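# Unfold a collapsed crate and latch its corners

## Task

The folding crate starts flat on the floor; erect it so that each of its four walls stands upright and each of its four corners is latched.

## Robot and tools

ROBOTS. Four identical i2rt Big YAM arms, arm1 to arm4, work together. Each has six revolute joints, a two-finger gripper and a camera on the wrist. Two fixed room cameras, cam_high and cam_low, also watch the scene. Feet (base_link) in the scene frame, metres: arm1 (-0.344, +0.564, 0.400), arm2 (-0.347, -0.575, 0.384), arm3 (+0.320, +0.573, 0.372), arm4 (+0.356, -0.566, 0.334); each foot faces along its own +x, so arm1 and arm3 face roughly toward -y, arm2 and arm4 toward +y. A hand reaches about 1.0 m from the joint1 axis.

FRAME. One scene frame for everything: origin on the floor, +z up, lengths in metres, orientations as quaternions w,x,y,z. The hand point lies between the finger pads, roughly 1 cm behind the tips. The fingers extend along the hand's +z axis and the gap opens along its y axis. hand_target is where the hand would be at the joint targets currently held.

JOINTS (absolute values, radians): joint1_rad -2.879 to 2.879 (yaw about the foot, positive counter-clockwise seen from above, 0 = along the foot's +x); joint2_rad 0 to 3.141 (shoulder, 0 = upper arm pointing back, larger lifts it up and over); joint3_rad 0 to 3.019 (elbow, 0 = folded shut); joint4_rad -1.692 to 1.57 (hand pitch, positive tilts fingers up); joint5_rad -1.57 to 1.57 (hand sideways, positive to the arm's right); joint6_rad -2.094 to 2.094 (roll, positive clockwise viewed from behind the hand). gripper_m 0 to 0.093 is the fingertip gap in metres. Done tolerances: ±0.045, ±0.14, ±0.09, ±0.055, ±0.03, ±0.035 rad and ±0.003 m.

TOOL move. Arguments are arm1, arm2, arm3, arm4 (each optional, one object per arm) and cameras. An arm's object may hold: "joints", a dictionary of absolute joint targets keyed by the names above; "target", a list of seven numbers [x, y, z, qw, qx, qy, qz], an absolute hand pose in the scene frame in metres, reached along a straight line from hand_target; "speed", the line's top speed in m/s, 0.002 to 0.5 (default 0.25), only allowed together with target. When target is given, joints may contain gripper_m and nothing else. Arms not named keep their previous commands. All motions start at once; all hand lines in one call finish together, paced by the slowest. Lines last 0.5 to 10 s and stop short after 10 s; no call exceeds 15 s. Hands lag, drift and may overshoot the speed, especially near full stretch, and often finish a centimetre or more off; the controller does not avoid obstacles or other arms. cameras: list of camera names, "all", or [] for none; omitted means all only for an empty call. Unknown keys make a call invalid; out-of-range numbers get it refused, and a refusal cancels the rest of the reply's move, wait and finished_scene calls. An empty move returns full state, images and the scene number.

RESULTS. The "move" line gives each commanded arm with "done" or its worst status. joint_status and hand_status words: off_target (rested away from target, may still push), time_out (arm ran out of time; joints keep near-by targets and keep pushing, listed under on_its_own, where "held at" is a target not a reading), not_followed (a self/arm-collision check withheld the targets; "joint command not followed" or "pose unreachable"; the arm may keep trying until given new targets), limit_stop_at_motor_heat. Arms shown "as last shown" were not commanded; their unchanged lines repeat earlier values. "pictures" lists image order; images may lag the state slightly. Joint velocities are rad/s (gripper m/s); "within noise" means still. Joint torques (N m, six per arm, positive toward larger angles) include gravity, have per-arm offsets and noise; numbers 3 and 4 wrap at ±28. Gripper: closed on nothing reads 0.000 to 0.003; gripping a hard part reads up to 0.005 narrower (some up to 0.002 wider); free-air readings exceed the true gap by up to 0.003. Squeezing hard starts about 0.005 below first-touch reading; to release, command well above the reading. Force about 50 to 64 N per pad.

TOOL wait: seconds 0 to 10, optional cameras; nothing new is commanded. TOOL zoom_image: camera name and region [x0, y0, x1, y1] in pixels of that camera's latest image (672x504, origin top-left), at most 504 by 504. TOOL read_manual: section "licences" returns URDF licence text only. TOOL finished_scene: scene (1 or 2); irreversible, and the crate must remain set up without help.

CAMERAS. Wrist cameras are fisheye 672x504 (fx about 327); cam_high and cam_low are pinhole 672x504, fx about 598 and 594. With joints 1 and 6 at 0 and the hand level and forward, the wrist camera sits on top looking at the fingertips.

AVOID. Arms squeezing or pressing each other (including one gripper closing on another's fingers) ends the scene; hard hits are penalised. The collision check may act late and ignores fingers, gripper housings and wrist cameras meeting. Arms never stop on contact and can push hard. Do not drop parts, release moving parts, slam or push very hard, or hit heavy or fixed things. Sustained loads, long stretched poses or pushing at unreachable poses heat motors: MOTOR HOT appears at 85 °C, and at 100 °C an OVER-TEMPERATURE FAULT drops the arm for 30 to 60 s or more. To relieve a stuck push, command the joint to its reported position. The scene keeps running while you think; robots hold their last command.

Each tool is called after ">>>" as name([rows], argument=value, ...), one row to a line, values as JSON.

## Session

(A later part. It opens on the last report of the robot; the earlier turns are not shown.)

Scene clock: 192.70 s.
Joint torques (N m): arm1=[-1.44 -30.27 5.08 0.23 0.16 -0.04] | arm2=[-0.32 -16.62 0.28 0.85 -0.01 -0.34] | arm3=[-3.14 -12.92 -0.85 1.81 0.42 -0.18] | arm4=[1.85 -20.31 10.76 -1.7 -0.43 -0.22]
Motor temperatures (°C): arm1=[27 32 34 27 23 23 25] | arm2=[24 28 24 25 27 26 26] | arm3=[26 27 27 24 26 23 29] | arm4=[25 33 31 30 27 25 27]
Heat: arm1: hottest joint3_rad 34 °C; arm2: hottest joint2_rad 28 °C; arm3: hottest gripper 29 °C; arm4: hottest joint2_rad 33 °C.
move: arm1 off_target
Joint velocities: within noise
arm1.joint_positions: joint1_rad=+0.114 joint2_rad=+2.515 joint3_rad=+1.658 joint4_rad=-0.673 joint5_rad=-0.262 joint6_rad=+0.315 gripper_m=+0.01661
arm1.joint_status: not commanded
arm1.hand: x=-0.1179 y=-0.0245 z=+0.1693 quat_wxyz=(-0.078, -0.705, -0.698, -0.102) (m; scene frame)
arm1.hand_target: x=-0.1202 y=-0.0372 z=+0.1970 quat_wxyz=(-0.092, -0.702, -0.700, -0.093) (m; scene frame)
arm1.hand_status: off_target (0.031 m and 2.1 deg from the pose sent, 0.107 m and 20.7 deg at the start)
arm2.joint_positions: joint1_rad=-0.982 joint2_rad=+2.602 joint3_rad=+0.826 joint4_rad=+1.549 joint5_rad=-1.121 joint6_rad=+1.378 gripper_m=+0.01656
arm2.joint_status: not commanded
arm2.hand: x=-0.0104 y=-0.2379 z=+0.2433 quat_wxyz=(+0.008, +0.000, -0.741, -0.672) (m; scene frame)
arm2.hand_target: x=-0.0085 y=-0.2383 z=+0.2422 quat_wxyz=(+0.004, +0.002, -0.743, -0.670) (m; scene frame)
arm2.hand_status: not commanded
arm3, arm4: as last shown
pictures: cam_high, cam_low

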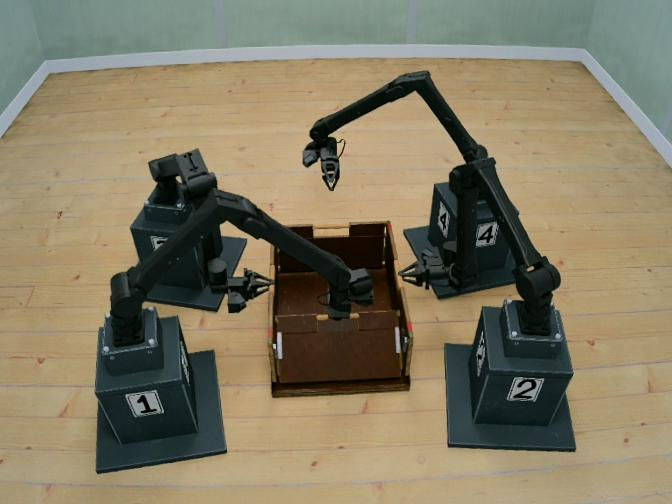

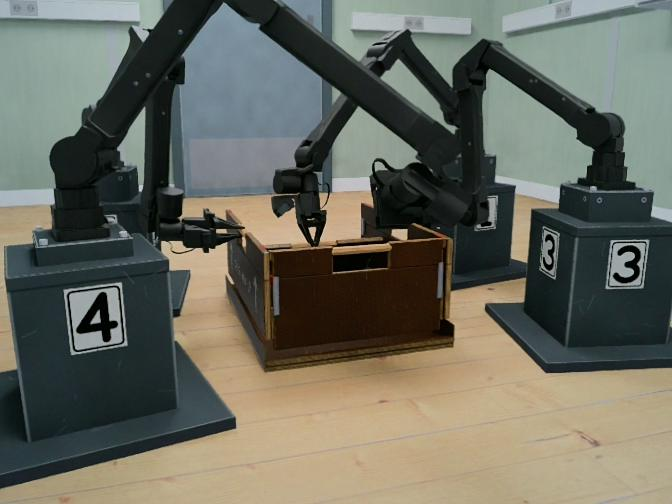

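>>> move(arm1={"target":[-0.186,-0.036,0.25,0.224,0.6706,0.6706,0.224],"speed":0.12})

>>> move(arm1={"target":[-0.264,-0.036,0.264,0.337,0.6215,0.6215,0.337],"speed":0.1}, cameras=["cam_high","cam_low"])

>>> zoom_image(camera="cam_high", region=[257, 237, 427, 407])

Scene clock: 196.37 s.
Joint torques (N m): arm1=[-0.85 -29.86 5.08 -0.35 -0.52 -0.11] | arm2=[-0.26 -16.62 0.27 0.85 0 -0.34] | arm3=[-3.02 -12.4 -0.59 1.74 0.42 -0.24] | arm4=[1.85 -20.25 10.76 -1.7 -0.42 -0.22]
Motor temperatures (°C): arm1=[27 32 33 27 23 23 25] | arm2=[24 28 24 25 27 26 26] | arm3=[26 27 27 24 26 23 29] | arm4=[25 33 31 30 27 25 27]
Heat: arm1: hottest joint3_rad 33 °C; arm2: hottest joint2_rad 28 °C; arm3: hottest gripper 29 °C; arm4: hottest joint2_rad 33 °C.
move: arm1 off_target
Joint velocities: within noise
arm1.joint_positions: joint1_rad=-0.076 joint2_rad=+2.430 joint3_rad=+1.543 joint4_rad=-0.644 joint5_rad=-0.635 joint6_rad=+0.134 gripper_m=+0.01663
arm1.joint_status: not commanded
arm1.hand: x=-0.1778 y=-0.0248 z=+0.2187 quat_wxyz=(-0.207, -0.676, -0.669, -0.230) (m; scene frame)
arm1.hand_target: x=-0.1815 y=-0.0351 z=+0.2483 quat_wxyz=(-0.221, -0.670, -0.673, -0.223) (m; scene frame)
arm1.hand_status: off_target (0.034 m and 2.2 deg from the pose sent, 0.106 m and 22.4 deg at the start)
arm2, arm3, arm4: as last shown
pictures: none

Scene clock: 198.97 s.
Joint torques (N m): arm1=[-3.14 -26.87 6.69 -1.62 -1.16 -0.33] | arm2=[-0.26 -16.62 0.29 0.84 0 -0.34] | arm3=[-3.08 -12.51 -0.9 1.88 0.4 -0.22] | arm4=[1.85 -20.25 10.76 -1.7 -0.43 -0.22]
Motor temperatures (°C): arm1=[27 33 33 27 23 23 25] | arm2=[24 28 24 25 27 26 26] | arm3=[26 27 27 24 26 23 29] | arm4=[25 33 31 30 27 25 27]
Heat: arm1: hottest joint2_rad 33 °C; arm2: hottest joint2_rad 28 °C; arm3: hottest gripper 29 °C; arm4: hottest joint2_rad 33 °C.
move: arm1 off_target
Joint velocities: within noise
arm1.joint_positions: joint1_rad=-0.260 joint2_rad=+2.496 joint3_rad=+1.614 joint4_rad=-0.851 joint5_rad=-0.975 joint6_rad=-0.155 gripper_m=+0.01665
arm1.joint_status: not commanded
arm1.hand: x=-0.2456 y=-0.0257 z=+0.2426 quat_wxyz=(-0.321, -0.626, -0.623, -0.343) (m; scene frame)
arm1.hand_target: x=-0.2633 y=-0.0370 z=+0.2638 quat_wxyz=(-0.338, -0.622, -0.621, -0.337) (m; scene frame)
arm1.hand_status: off_target (0.030 m and 2.0 deg from the pose sent, 0.098 m and 21.0 deg at the start)
arm2, arm4: as last shown
arm3.joint_positions: joint1_rad=-0.824 joint2_rad=+2.575 joint3_rad=+0.924 joint4_rad=+1.583 joint5_rad=-1.091 joint6_rad=+1.484 gripper_m=+0.01643
arm3.joint_status: not commanded
arm3.hand: x=-0.0336 y=+0.1866 z=+0.2557 quat_wxyz=(-0.696, -0.717, -0.027, -0.010) (m; scene frame)
arm3.hand_target: x=-0.0352 y=+0.2037 z=+0.2374 quat_wxyz=(-0.687, -0.726, -0.005, -0.006) (m; scene frame)
arm3.hand_status: not commanded
pictures: cam_high, cam_low

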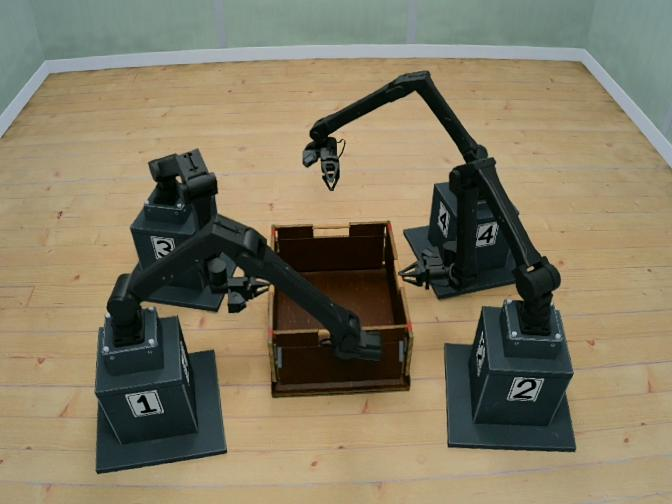

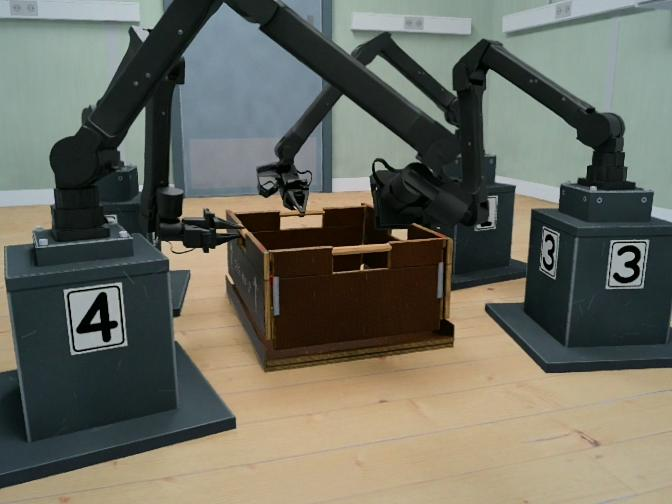

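Scaled by 2.965 from the camera's 672x504 image, which has a finer 960x720 frame.

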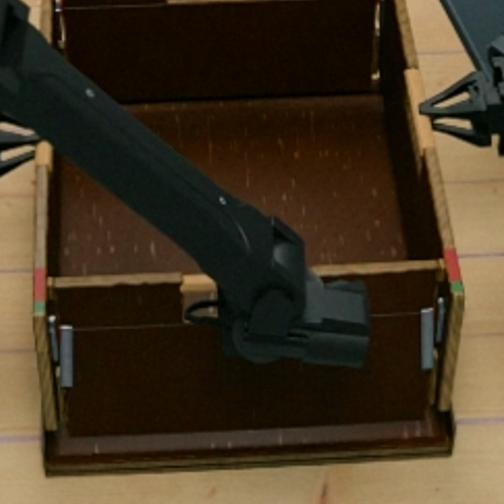

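Now push out to latch.

>>> move(arm1={"target":[-0.32,-0.036,0.268,0.4,0.583,0.583,0.4],"speed":0.08})

>>> move(arm1={"target":[-0.355,-0.036,0.266,0.41,0.576,0.576,0.41],"speed":0.08}, cameras=["cam_high","cam_low"])

>>> zoom_image(camera="cam_high", region=[257, 237, 427, 407])

Scene clock: 202.77 s.
Joint torques (N m): arm1=[-5.07 -28.34 6.15 -2.89 -0.98 -0.53] | arm2=[-0.32 -16.67 0.27 0.84 0.03 -0.34] | arm3=[-3.78 -12.92 -0.75 1.69 0.42 -0.23] | arm4=[1.85 -20.25 10.76 -1.7 -0.43 -0.23]
Motor temperatures (°C): arm1=[27 33 33 27 24 23 25] | arm2=[24 28 24 25 27 26 26] | arm3=[26 27 27 24 26 23 29] | arm4=[25 33 32 30 27 25 27]
Heat: arm1: hottest joint2_rad 33 °C; arm2: hottest joint2_rad 28 °C; arm3: hottest gripper 29 °C; arm4: hottest joint2_rad 33 °C.
move: arm1 off_target
Joint velocities: within noise
arm1.joint_positions: joint1_rad=-0.345 joint2_rad=+2.637 joint3_rad=+1.807 joint4_rad=-1.243 joint5_rad=-1.135 joint6_rad=-0.501 gripper_m=+0.01665
arm1.joint_status: not commanded
arm1.hand: x=-0.2810 y=-0.0272 z=+0.2459 quat_wxyz=(-0.376, -0.580, -0.593, -0.413) (m; scene frame)
arm1.hand_target: x=-0.3177 y=-0.0365 z=+0.2673 quat_wxyz=(-0.401, -0.583, -0.584, -0.398) (m; scene frame)
arm1.hand_status: off_target (0.046 m and 3.4 deg from the pose sent, 0.079 m and 13.0 deg at the start)
arm2.joint_positions: joint1_rad=-0.982 joint2_rad=+2.602 joint3_rad=+0.826 joint4_rad=+1.549 joint5_rad=-1.121 joint6_rad=+1.377 gripper_m=+0.01656
arm2.joint_status: not commanded
arm2.hand: x=-0.0104 y=-0.2379 z=+0.2433 quat_wxyz=(+0.008, +0.001, -0.741, -0.672) (m; scene frame)
arm2.hand_target: x=-0.0084 y=-0.2383 z=+0.2422 quat_wxyz=(+0.003, +0.003, -0.743, -0.670) (m; scene frame)
arm2.hand_status: not commanded
arm3.joint_positions: joint1_rad=-0.824 joint2_rad=+2.575 joint3_rad=+0.924 joint4_rad=+1.583 joint5_rad=-1.091 joint6_rad=+1.483 gripper_m=+0.01643
arm3.joint_status: not commanded
arm3.hand: x=-0.0336 y=+0.1866 z=+0.2557 quat_wxyz=(-0.696, -0.717, -0.028, -0.009) (m; scene frame)
arm3.hand_target: x=-0.0351 y=+0.2036 z=+0.2374 quat_wxyz=(-0.687, -0.726, -0.006, -0.005) (m; scene frame)
arm3.hand_status: not commanded
arm4.joint_positions: joint1_rad=-0.529 joint2_rad=+2.266 joint3_rad=+1.644 joint4_rad=-1.545 joint5_rad=-1.049 joint6_rad=-0.630 gripper_m=+0.05996
arm4.joint_status: not commanded
arm4.hand: x=+0.3826 y=-0.0096 z=+0.3565 quat_wxyz=(+0.388, +0.581, -0.607, -0.378) (m; scene frame)
arm4.hand_target: x=+0.3858 y=+0.0013 z=+0.3599 quat_wxyz=(+0.378, +0.593, -0.599, -0.384) (m; scene frame)
arm4.hand_status: not commanded
pictures: none

Scene clock: 204.27 s.
Joint torques (N m): arm1=[-9.76 -28.1 6.24 -3.26 -0.11 -0.61] | arm2=[-0.26 -16.67 0.29 0.85 0.03 -0.34] | arm3=[-3.08 -13.1 -0.75 1.8 0.4 -0.23] | arm4=[1.85 -20.25 10.76 -1.69 -0.42 -0.23]
Motor temperatures (°C): arm1=[27 33 33 27 24 23 25] | arm2=[24 28 24 25 27 26 26] | arm3=[26 27 27 24 26 23 29] | arm4=[25 33 32 30 27 25 27]
Heat: arm1: hottest joint2_rad 33 °C; arm2: hottest joint2_rad 28 °C; arm3: hottest gripper 29 °C; arm4: hottest joint2_rad 33 °C.
move: arm1 off_target
Joint velocities: within noise
arm1.joint_positions: joint1_rad=-0.349 joint2_rad=+2.696 joint3_rad=+1.896 joint4_rad=-1.411 joint5_rad=-1.150 joint6_rad=-0.635 gripper_m=+0.01665
arm1.joint_status: not commanded
arm1.hand: x=-0.2825 y=-0.0271 z=+0.2455 quat_wxyz=(-0.379, -0.563, -0.592, -0.435) (m; scene frame)
arm1.hand_target: x=-0.3506 y=-0.0341 z=+0.2640 quat_wxyz=(-0.409, -0.578, -0.576, -0.408) (m; scene frame)
arm1.hand_status: off_target (0.076 m and 5.2 deg from the pose sent, 0.077 m and 4.4 deg at the start)
arm2, arm3, arm4: as last shown
pictures: cam_high, cam_low

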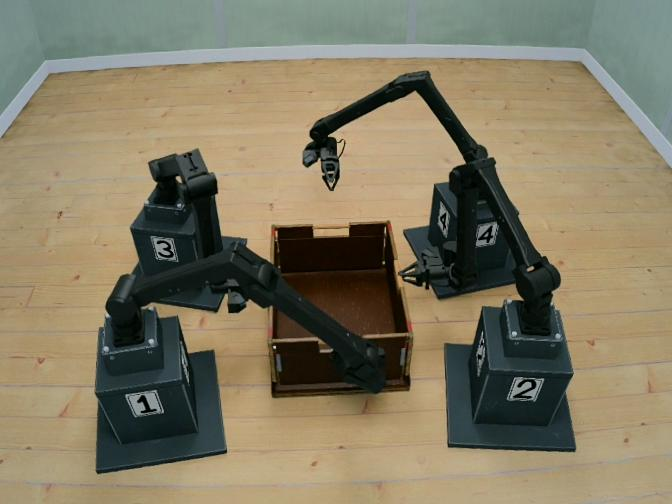

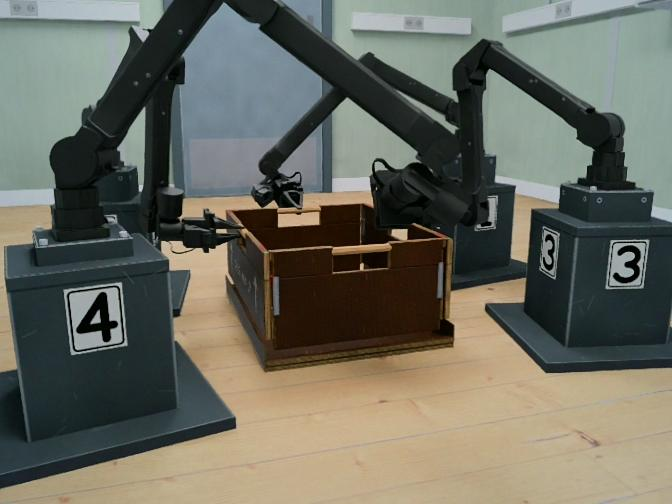

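Scaled by 2.965 from the camera's 672x504 image, which has a finer 960x720 frame.

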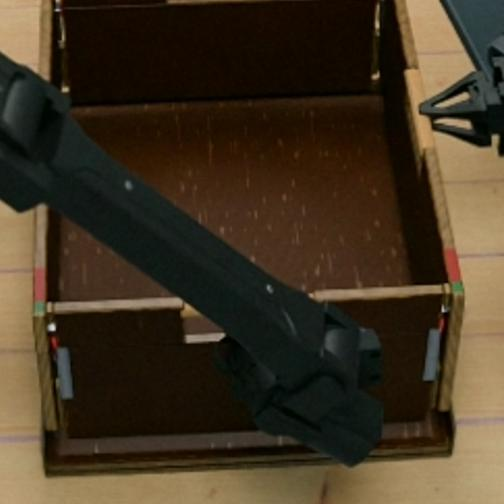

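>>> move(arm1={"target":[-0.255,-0.036,0.262,0.4,0.583,0.583,0.4],"speed":0.08}, cameras=["cam_high"])

>>> zoom_image(camera="cam_high", region=[257, 237, 427, 407])

Scene clock: 207.17 s.
Joint torques (N m): arm1=[2.08 -27.99 4.78 0.62 -1.01 0.19] | arm2=[-0.26 -16.67 0.27 0.85 0.03 -0.34] | arm3=[-3.02 -12.92 -0.9 1.81 0.39 -0.23] | arm4=[1.79 -20.25 10.76 -1.69 -0.43 -0.23]
Motor temperatures (°C): arm1=[27 33 33 27 24 23 25] | arm2=[24 28 24 25 27 26 26] | arm3=[26 27 27 24 26 23 29] | arm4=[25 33 32 30 27 25 27]
Heat: arm1: hottest joint2_rad 33 °C; arm2: hottest joint2_rad 28 °C; arm3: hottest gripper 29 °C; arm4: hottest joint2_rad 33 °C.
move: arm1 off_target
Joint velocities: within noise
arm1.joint_positions: joint1_rad=-0.345 joint2_rad=+2.594 joint3_rad=+1.709 joint4_rad=-1.048 joint5_rad=-1.178 joint6_rad=-0.365 gripper_m=+0.01665
arm1.joint_status: not commanded
arm1.hand: x=-0.2779 y=-0.0272 z=+0.2454 quat_wxyz=(-0.398, -0.594, -0.574, -0.399) (m; scene frame)
arm1.hand_target: x=-0.2618 y=-0.0356 z=+0.2623 quat_wxyz=(-0.402, -0.585, -0.581, -0.399) (m; scene frame)
arm1.hand_status: off_target (0.030 m and 1.6 deg from the pose sent, 0.033 m and 5.4 deg at the start)
arm2, arm3, arm4: as last shown
pictures: cam_high

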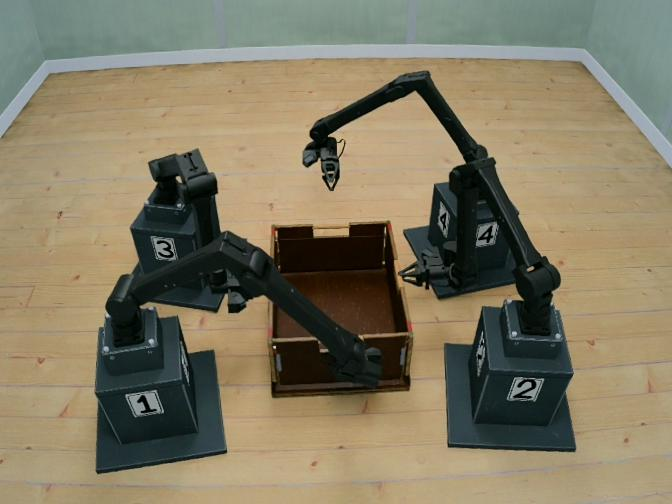

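Scaled by 2.965 from the camera's 672x504 image, which has a finer 960x720 frame.

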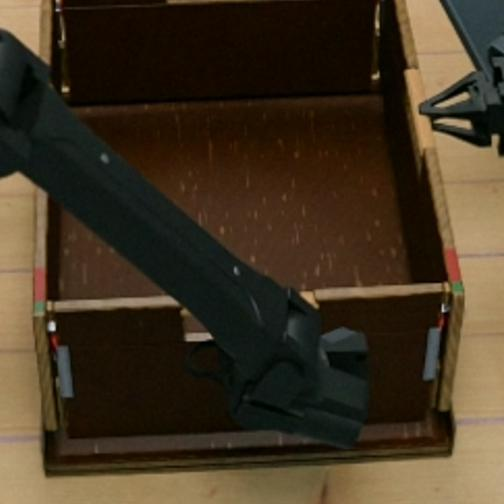

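>>> move(arm1={"target":[-0.279,-0.036,0.25,0.4,0.583,0.583,0.4],"speed":0.08}, arm3={"target":[-0.034,0.190,0.242,0.695,0.719,0.017,0.008],"speed":0.08})

>>> move(arm1={"joints":{"gripper_m":0.06}}, arm2={"joints":{"gripper_m":0.05}}, arm3={"joints":{"gripper_m":0.05}})

>>> move(arm1={"target":[-0.39,-0.036,0.35,0.4,0.583,0.583,0.4],"speed":0.15}, arm2={"target":[-0.01,-0.36,0.25,0.0,0,-0.744,-0.668],"speed":0.15}, arm3={"target":[-0.034,0.31,0.25,0.695,0.719,0.017,0.008],"speed":0.15}, cameras=["all"])

>>> zoom_image(camera="cam_high", region=[257, 207, 427, 407])

>>> zoom_image(camera="cam_low", region=[220, 190, 470, 370])

Scene clock: 211.17 s.
Joint torques (N m): arm1=[-0.73 -24.53 7.41 -1.05 -0.6 -0.12] | arm2=[-0.26 -16.67 0.28 0.84 0.04 -0.33] | arm3=[-0.73 -13.51 0.58 1.74 0.46 -0.13] | arm4=[1.85 -20.25 10.77 -1.69 -0.42 -0.23]
Motor temperatures (°C): arm1=[27 34 33 27 24 23 25] | arm2=[24 28 24 25 27 26 26] | arm3=[26 27 27 24 26 23 29] | arm4=[25 33 32 30 27 25 27]
Heat: arm1: hottest joint2_rad 34 °C; arm2: hottest joint2_rad 28 °C; arm3: hottest gripper 29 °C; arm4: hottest joint2_rad 33 °C.
move: arm1 done; arm3 off_target
Joint velocities: within noise
arm1.joint_positions: joint1_rad=-0.345 joint2_rad=+2.605 joint3_rad=+1.730 joint4_rad=-1.094 joint5_rad=-1.173 joint6_rad=-0.399 gripper_m=+0.01665
arm1.joint_status: not commanded
arm1.hand: x=-0.2782 y=-0.0269 z=+0.2453 quat_wxyz=(-0.395, -0.590, -0.577, -0.404) (m; scene frame)
arm1.hand_target: x=-0.2792 y=-0.0368 z=+0.2497 quat_wxyz=(-0.401, -0.584, -0.582, -0.399) (m; scene frame)
arm1.hand_status: done (0.010 m and 1.3 deg from the pose sent, 0.010 m and 1.6 deg at the start)
arm2, arm4: as last shown
arm3.joint_positions: joint1_rad=-0.824 joint2_rad=+2.575 joint3_rad=+0.924 joint4_rad=+1.583 joint5_rad=-1.091 joint6_rad=+1.483 gripper_m=+0.01643
arm3.joint_status: not commanded
arm3.hand: x=-0.0336 y=+0.1866 z=+0.2557 quat_wxyz=(-0.696, -0.717, -0.028, -0.009) (m; scene frame)
arm3.hand_target: x=-0.0337 y=+0.1902 z=+0.2423 quat_wxyz=(-0.692, -0.722, -0.018, -0.009) (m; scene frame)
arm3.hand_status: off_target (0.014 m and 1.3 deg from the pose sent, 0.014 m and 1.3 deg at the start; a joint's target at an end of its range on 35 of 35 steps)
pictures: none

Scene clock: 211.97 s.
Joint torques (N m): arm1=[0.21 -24.12 7.3 -0.49 -0.54 -0.14] | arm2=[-0.32 -16.67 0.25 1.07 -0.02 -0.24] | arm3=[-0.56 -13.86 0.53 2.02 0.17 -0.12] | arm4=[1.85 -20.25 10.76 -1.69 -0.42 -0.23]
Motor temperatures (°C): arm1=[27 33 33 27 24 23 25] | arm2=[24 28 24 25 27 26 26] | arm3=[26 27 27 24 26 23 29] | arm4=[25 33 32 30 27 25 27]
Heat: arm1: hottest joint2_rad 33 °C; arm2: hottest joint2_rad 28 °C; arm3: hottest gripper 29 °C; arm4: hottest joint2_rad 33 °C.
move: arm1 done; arm2 done; arm3 done
Joint velocities: within noise
arm1.joint_positions: joint1_rad=-0.334 joint2_rad=+2.605 joint3_rad=+1.730 joint4_rad=-1.105 joint5_rad=-1.173 joint6_rad=-0.399 gripper_m=+0.05995
arm1.joint_status: all done
arm1.hand: x=-0.2717 y=-0.0248 z=+0.2459 quat_wxyz=(-0.390, -0.589, -0.577, -0.409) (m; scene frame)
arm1.hand_target: x=-0.2732 y=-0.0361 z=+0.2497 quat_wxyz=(-0.398, -0.582, -0.585, -0.401) (m; scene frame)
arm1.hand_status: not commanded
arm2.joint_positions: joint1_rad=-0.982 joint2_rad=+2.602 joint3_rad=+0.829 joint4_rad=+1.542 joint5_rad=-1.112 joint6_rad=+1.369 gripper_m=+0.04989
arm2.joint_status: all done
arm2.hand: x=-0.0079 y=-0.2374 z=+0.2423 quat_wxyz=(+0.003, +0.000, -0.742, -0.670) (m; scene frame)
arm2.hand_target: x=-0.0062 y=-0.2379 z=+0.2420 quat_wxyz=(+0.000, +0.000, -0.743, -0.669) (m; scene frame)
arm2.hand_status: not commanded
arm3.joint_positions: joint1_rad=-0.833 joint2_rad=+2.578 joint3_rad=+0.924 joint4_rad=+1.583 joint5_rad=-1.074 joint6_rad=+1.483 gripper_m=+0.04990
arm3.joint_status: all done
arm3.hand: x=-0.0395 y=+0.1902 z=+0.2541 quat_wxyz=(-0.695, -0.719, -0.018, -0.001) (m; scene frame)
arm3.hand_target: x=-0.0384 y=+0.1935 z=+0.2418 quat_wxyz=(-0.691, -0.723, -0.011, -0.003) (m; scene frame)
arm3.hand_status: not commanded
arm4: as last shown
pictures: none

Scene clock: 215.07 s.
Joint torques (N m): arm1=[-0.15 -25.93 8.65 -1.22 -0.23 -0.13] | arm2=[-0.32 -17.55 -0.84 0.73 -0.54 -0.22] | arm3=[-1.03 -14.21 -1.58 1.58 -0.13 -0.15] | arm4=[1.85 -20.25 10.76 -1.7 -0.42 -0.23]
Motor temperatures (°C): arm1=[27 33 33 27 24 23 25] | arm2=[24 28 24 25 27 26 26] | arm3=[26 26 27 24 26 23 29] | arm4=[25 33 32 30 27 25 27]
Heat: arm1: hottest joint2_rad 33 °C; arm2: hottest joint2_rad 28 °C; arm3: hottest gripper 29 °C; arm4: hottest joint2_rad 33 °C.
move: arm1 off_target; arm2 off_target; arm3 done
Joint velocities: arm1=[within noise] | arm2=[within noise] | arm3=[within noise] | arm4=[0.005 0.005 0.007 -0.012 0.037 -0.154 0]
arm1.joint_positions: joint1_rad=-0.515 joint2_rad=+2.548 joint3_rad=+1.887 joint4_rad=-1.655 joint5_rad=-1.087 joint6_rad=-0.755 gripper_m=+0.05997
arm1.joint_status: not commanded
arm1.hand: x=-0.3840 y=-0.0251 z=+0.3412 quat_wxyz=(-0.393, -0.591, -0.570, -0.415) (m; scene frame)
arm1.hand_target: x=-0.3901 y=-0.0368 z=+0.3500 quat_wxyz=(-0.400, -0.583, -0.582, -0.401) (m; scene frame)
arm1.hand_status: off_target (0.015 m and 2.6 deg from the pose sent, 0.158 m and 1.8 deg at the start)
arm2.joint_positions: joint1_rad=-1.301 joint2_rad=+2.519 joint3_rad=+0.712 joint4_rad=+1.078 joint5_rad=-1.403 joint6_rad=+0.874 gripper_m=+0.04990
arm2.joint_status: not commanded
arm2.hand: x=-0.0158 y=-0.3579 z=+0.2403 quat_wxyz=(+0.011, -0.006, -0.745, -0.667) (m; scene frame)
arm2.hand_target: x=-0.0121 y=-0.3585 z=+0.2497 quat_wxyz=(+0.002, +0.001, -0.744, -0.668) (m; scene frame)
arm2.hand_status: off_target (0.012 m and 1.4 deg from the pose sent, 0.123 m and 0.5 deg at the start)
arm3.joint_positions: joint1_rad=-1.101 joint2_rad=+2.578 joint3_rad=+0.815 joint4_rad=+1.583 joint5_rad=-1.354 joint6_rad=+1.374 gripper_m=+0.04991
arm3.joint_status: not commanded
arm3.hand: x=-0.0385 y=+0.3051 z=+0.2509 quat_wxyz=(-0.693, -0.720, -0.022, -0.008) (m; scene frame)
arm3.hand_target: x=-0.0378 y=+0.3089 z=+0.2516 quat_wxyz=(-0.693, -0.721, -0.021, -0.005) (m; scene frame)
arm3.hand_status: done (0.007 m and 0.6 deg from the pose sent, 0.120 m and 0.8 deg at the start; a joint's target at an end of its range on 87 of 87 steps)
arm4: as last shown
pictures: arm1_cam_wrist, arm2_cam_wrist, arm3_cam_wrist, arm4_cam_wrist, cam_high, cam_low

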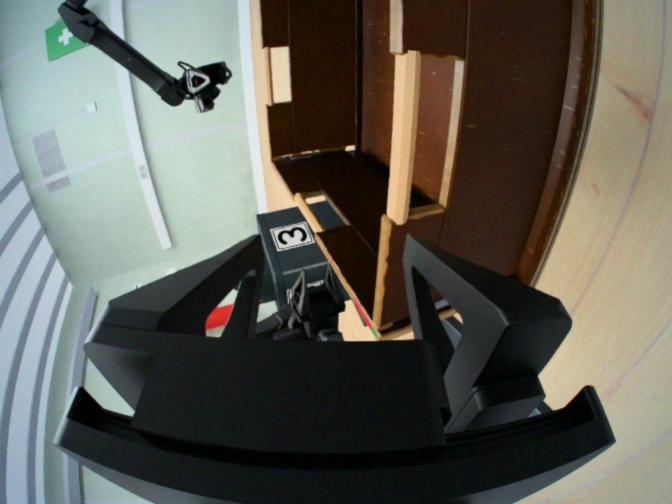

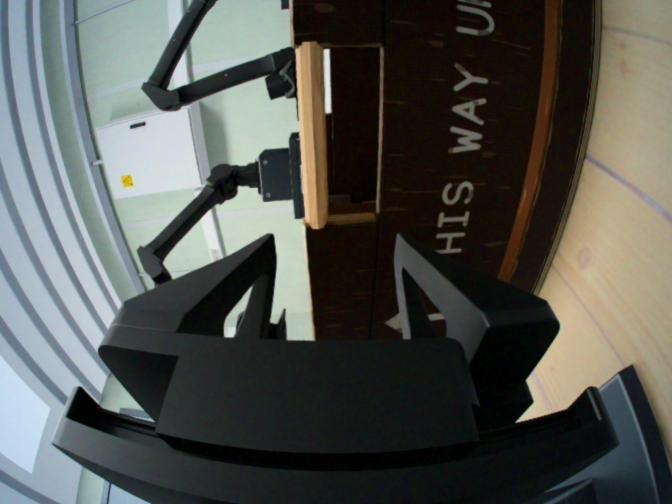

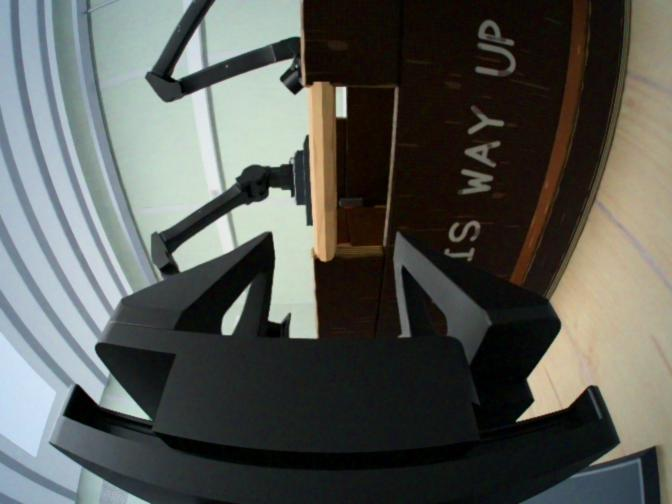

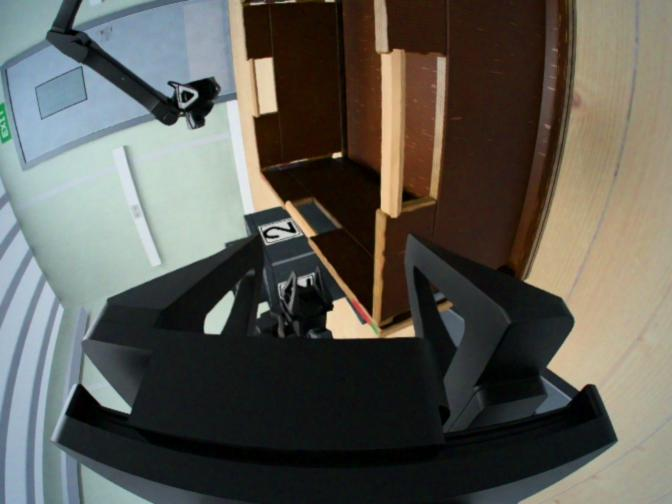

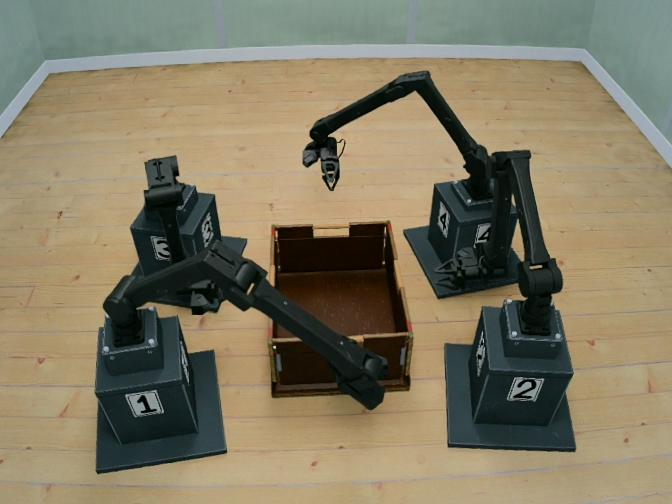

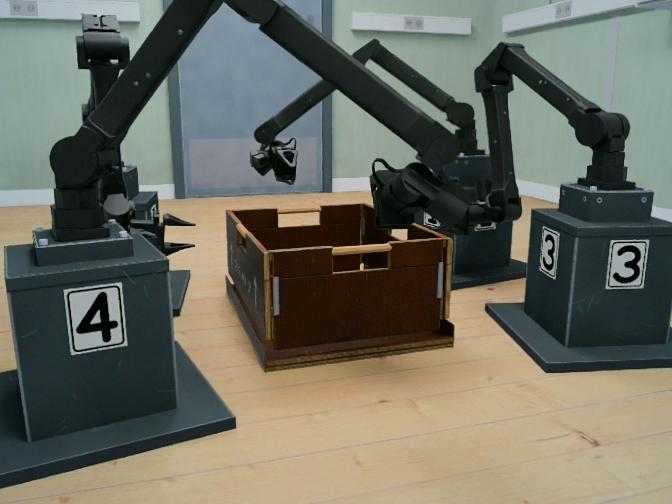

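Scaled by 2.520 from the camera's 672x504 image, which has a finer 960x720 frame.

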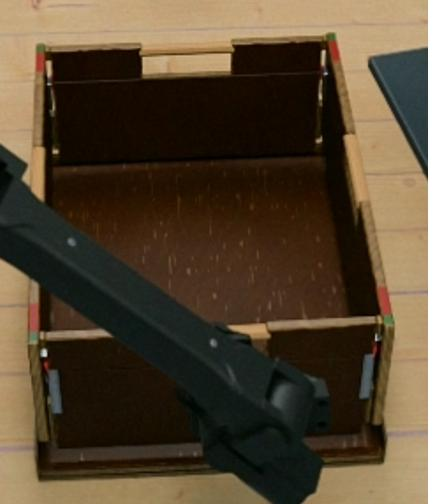

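Scaled by 2.016 from the camera's 672x504 image, which has a finer 960x720 frame.

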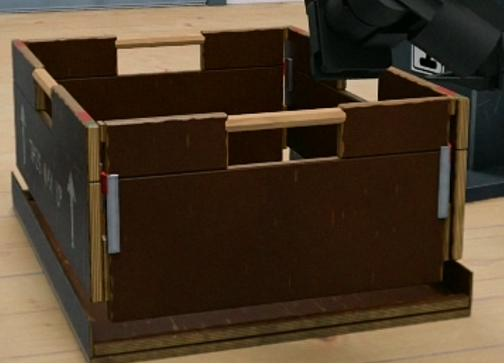

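>>> finished_scene(scene=1)

The scene is finished: the task was done.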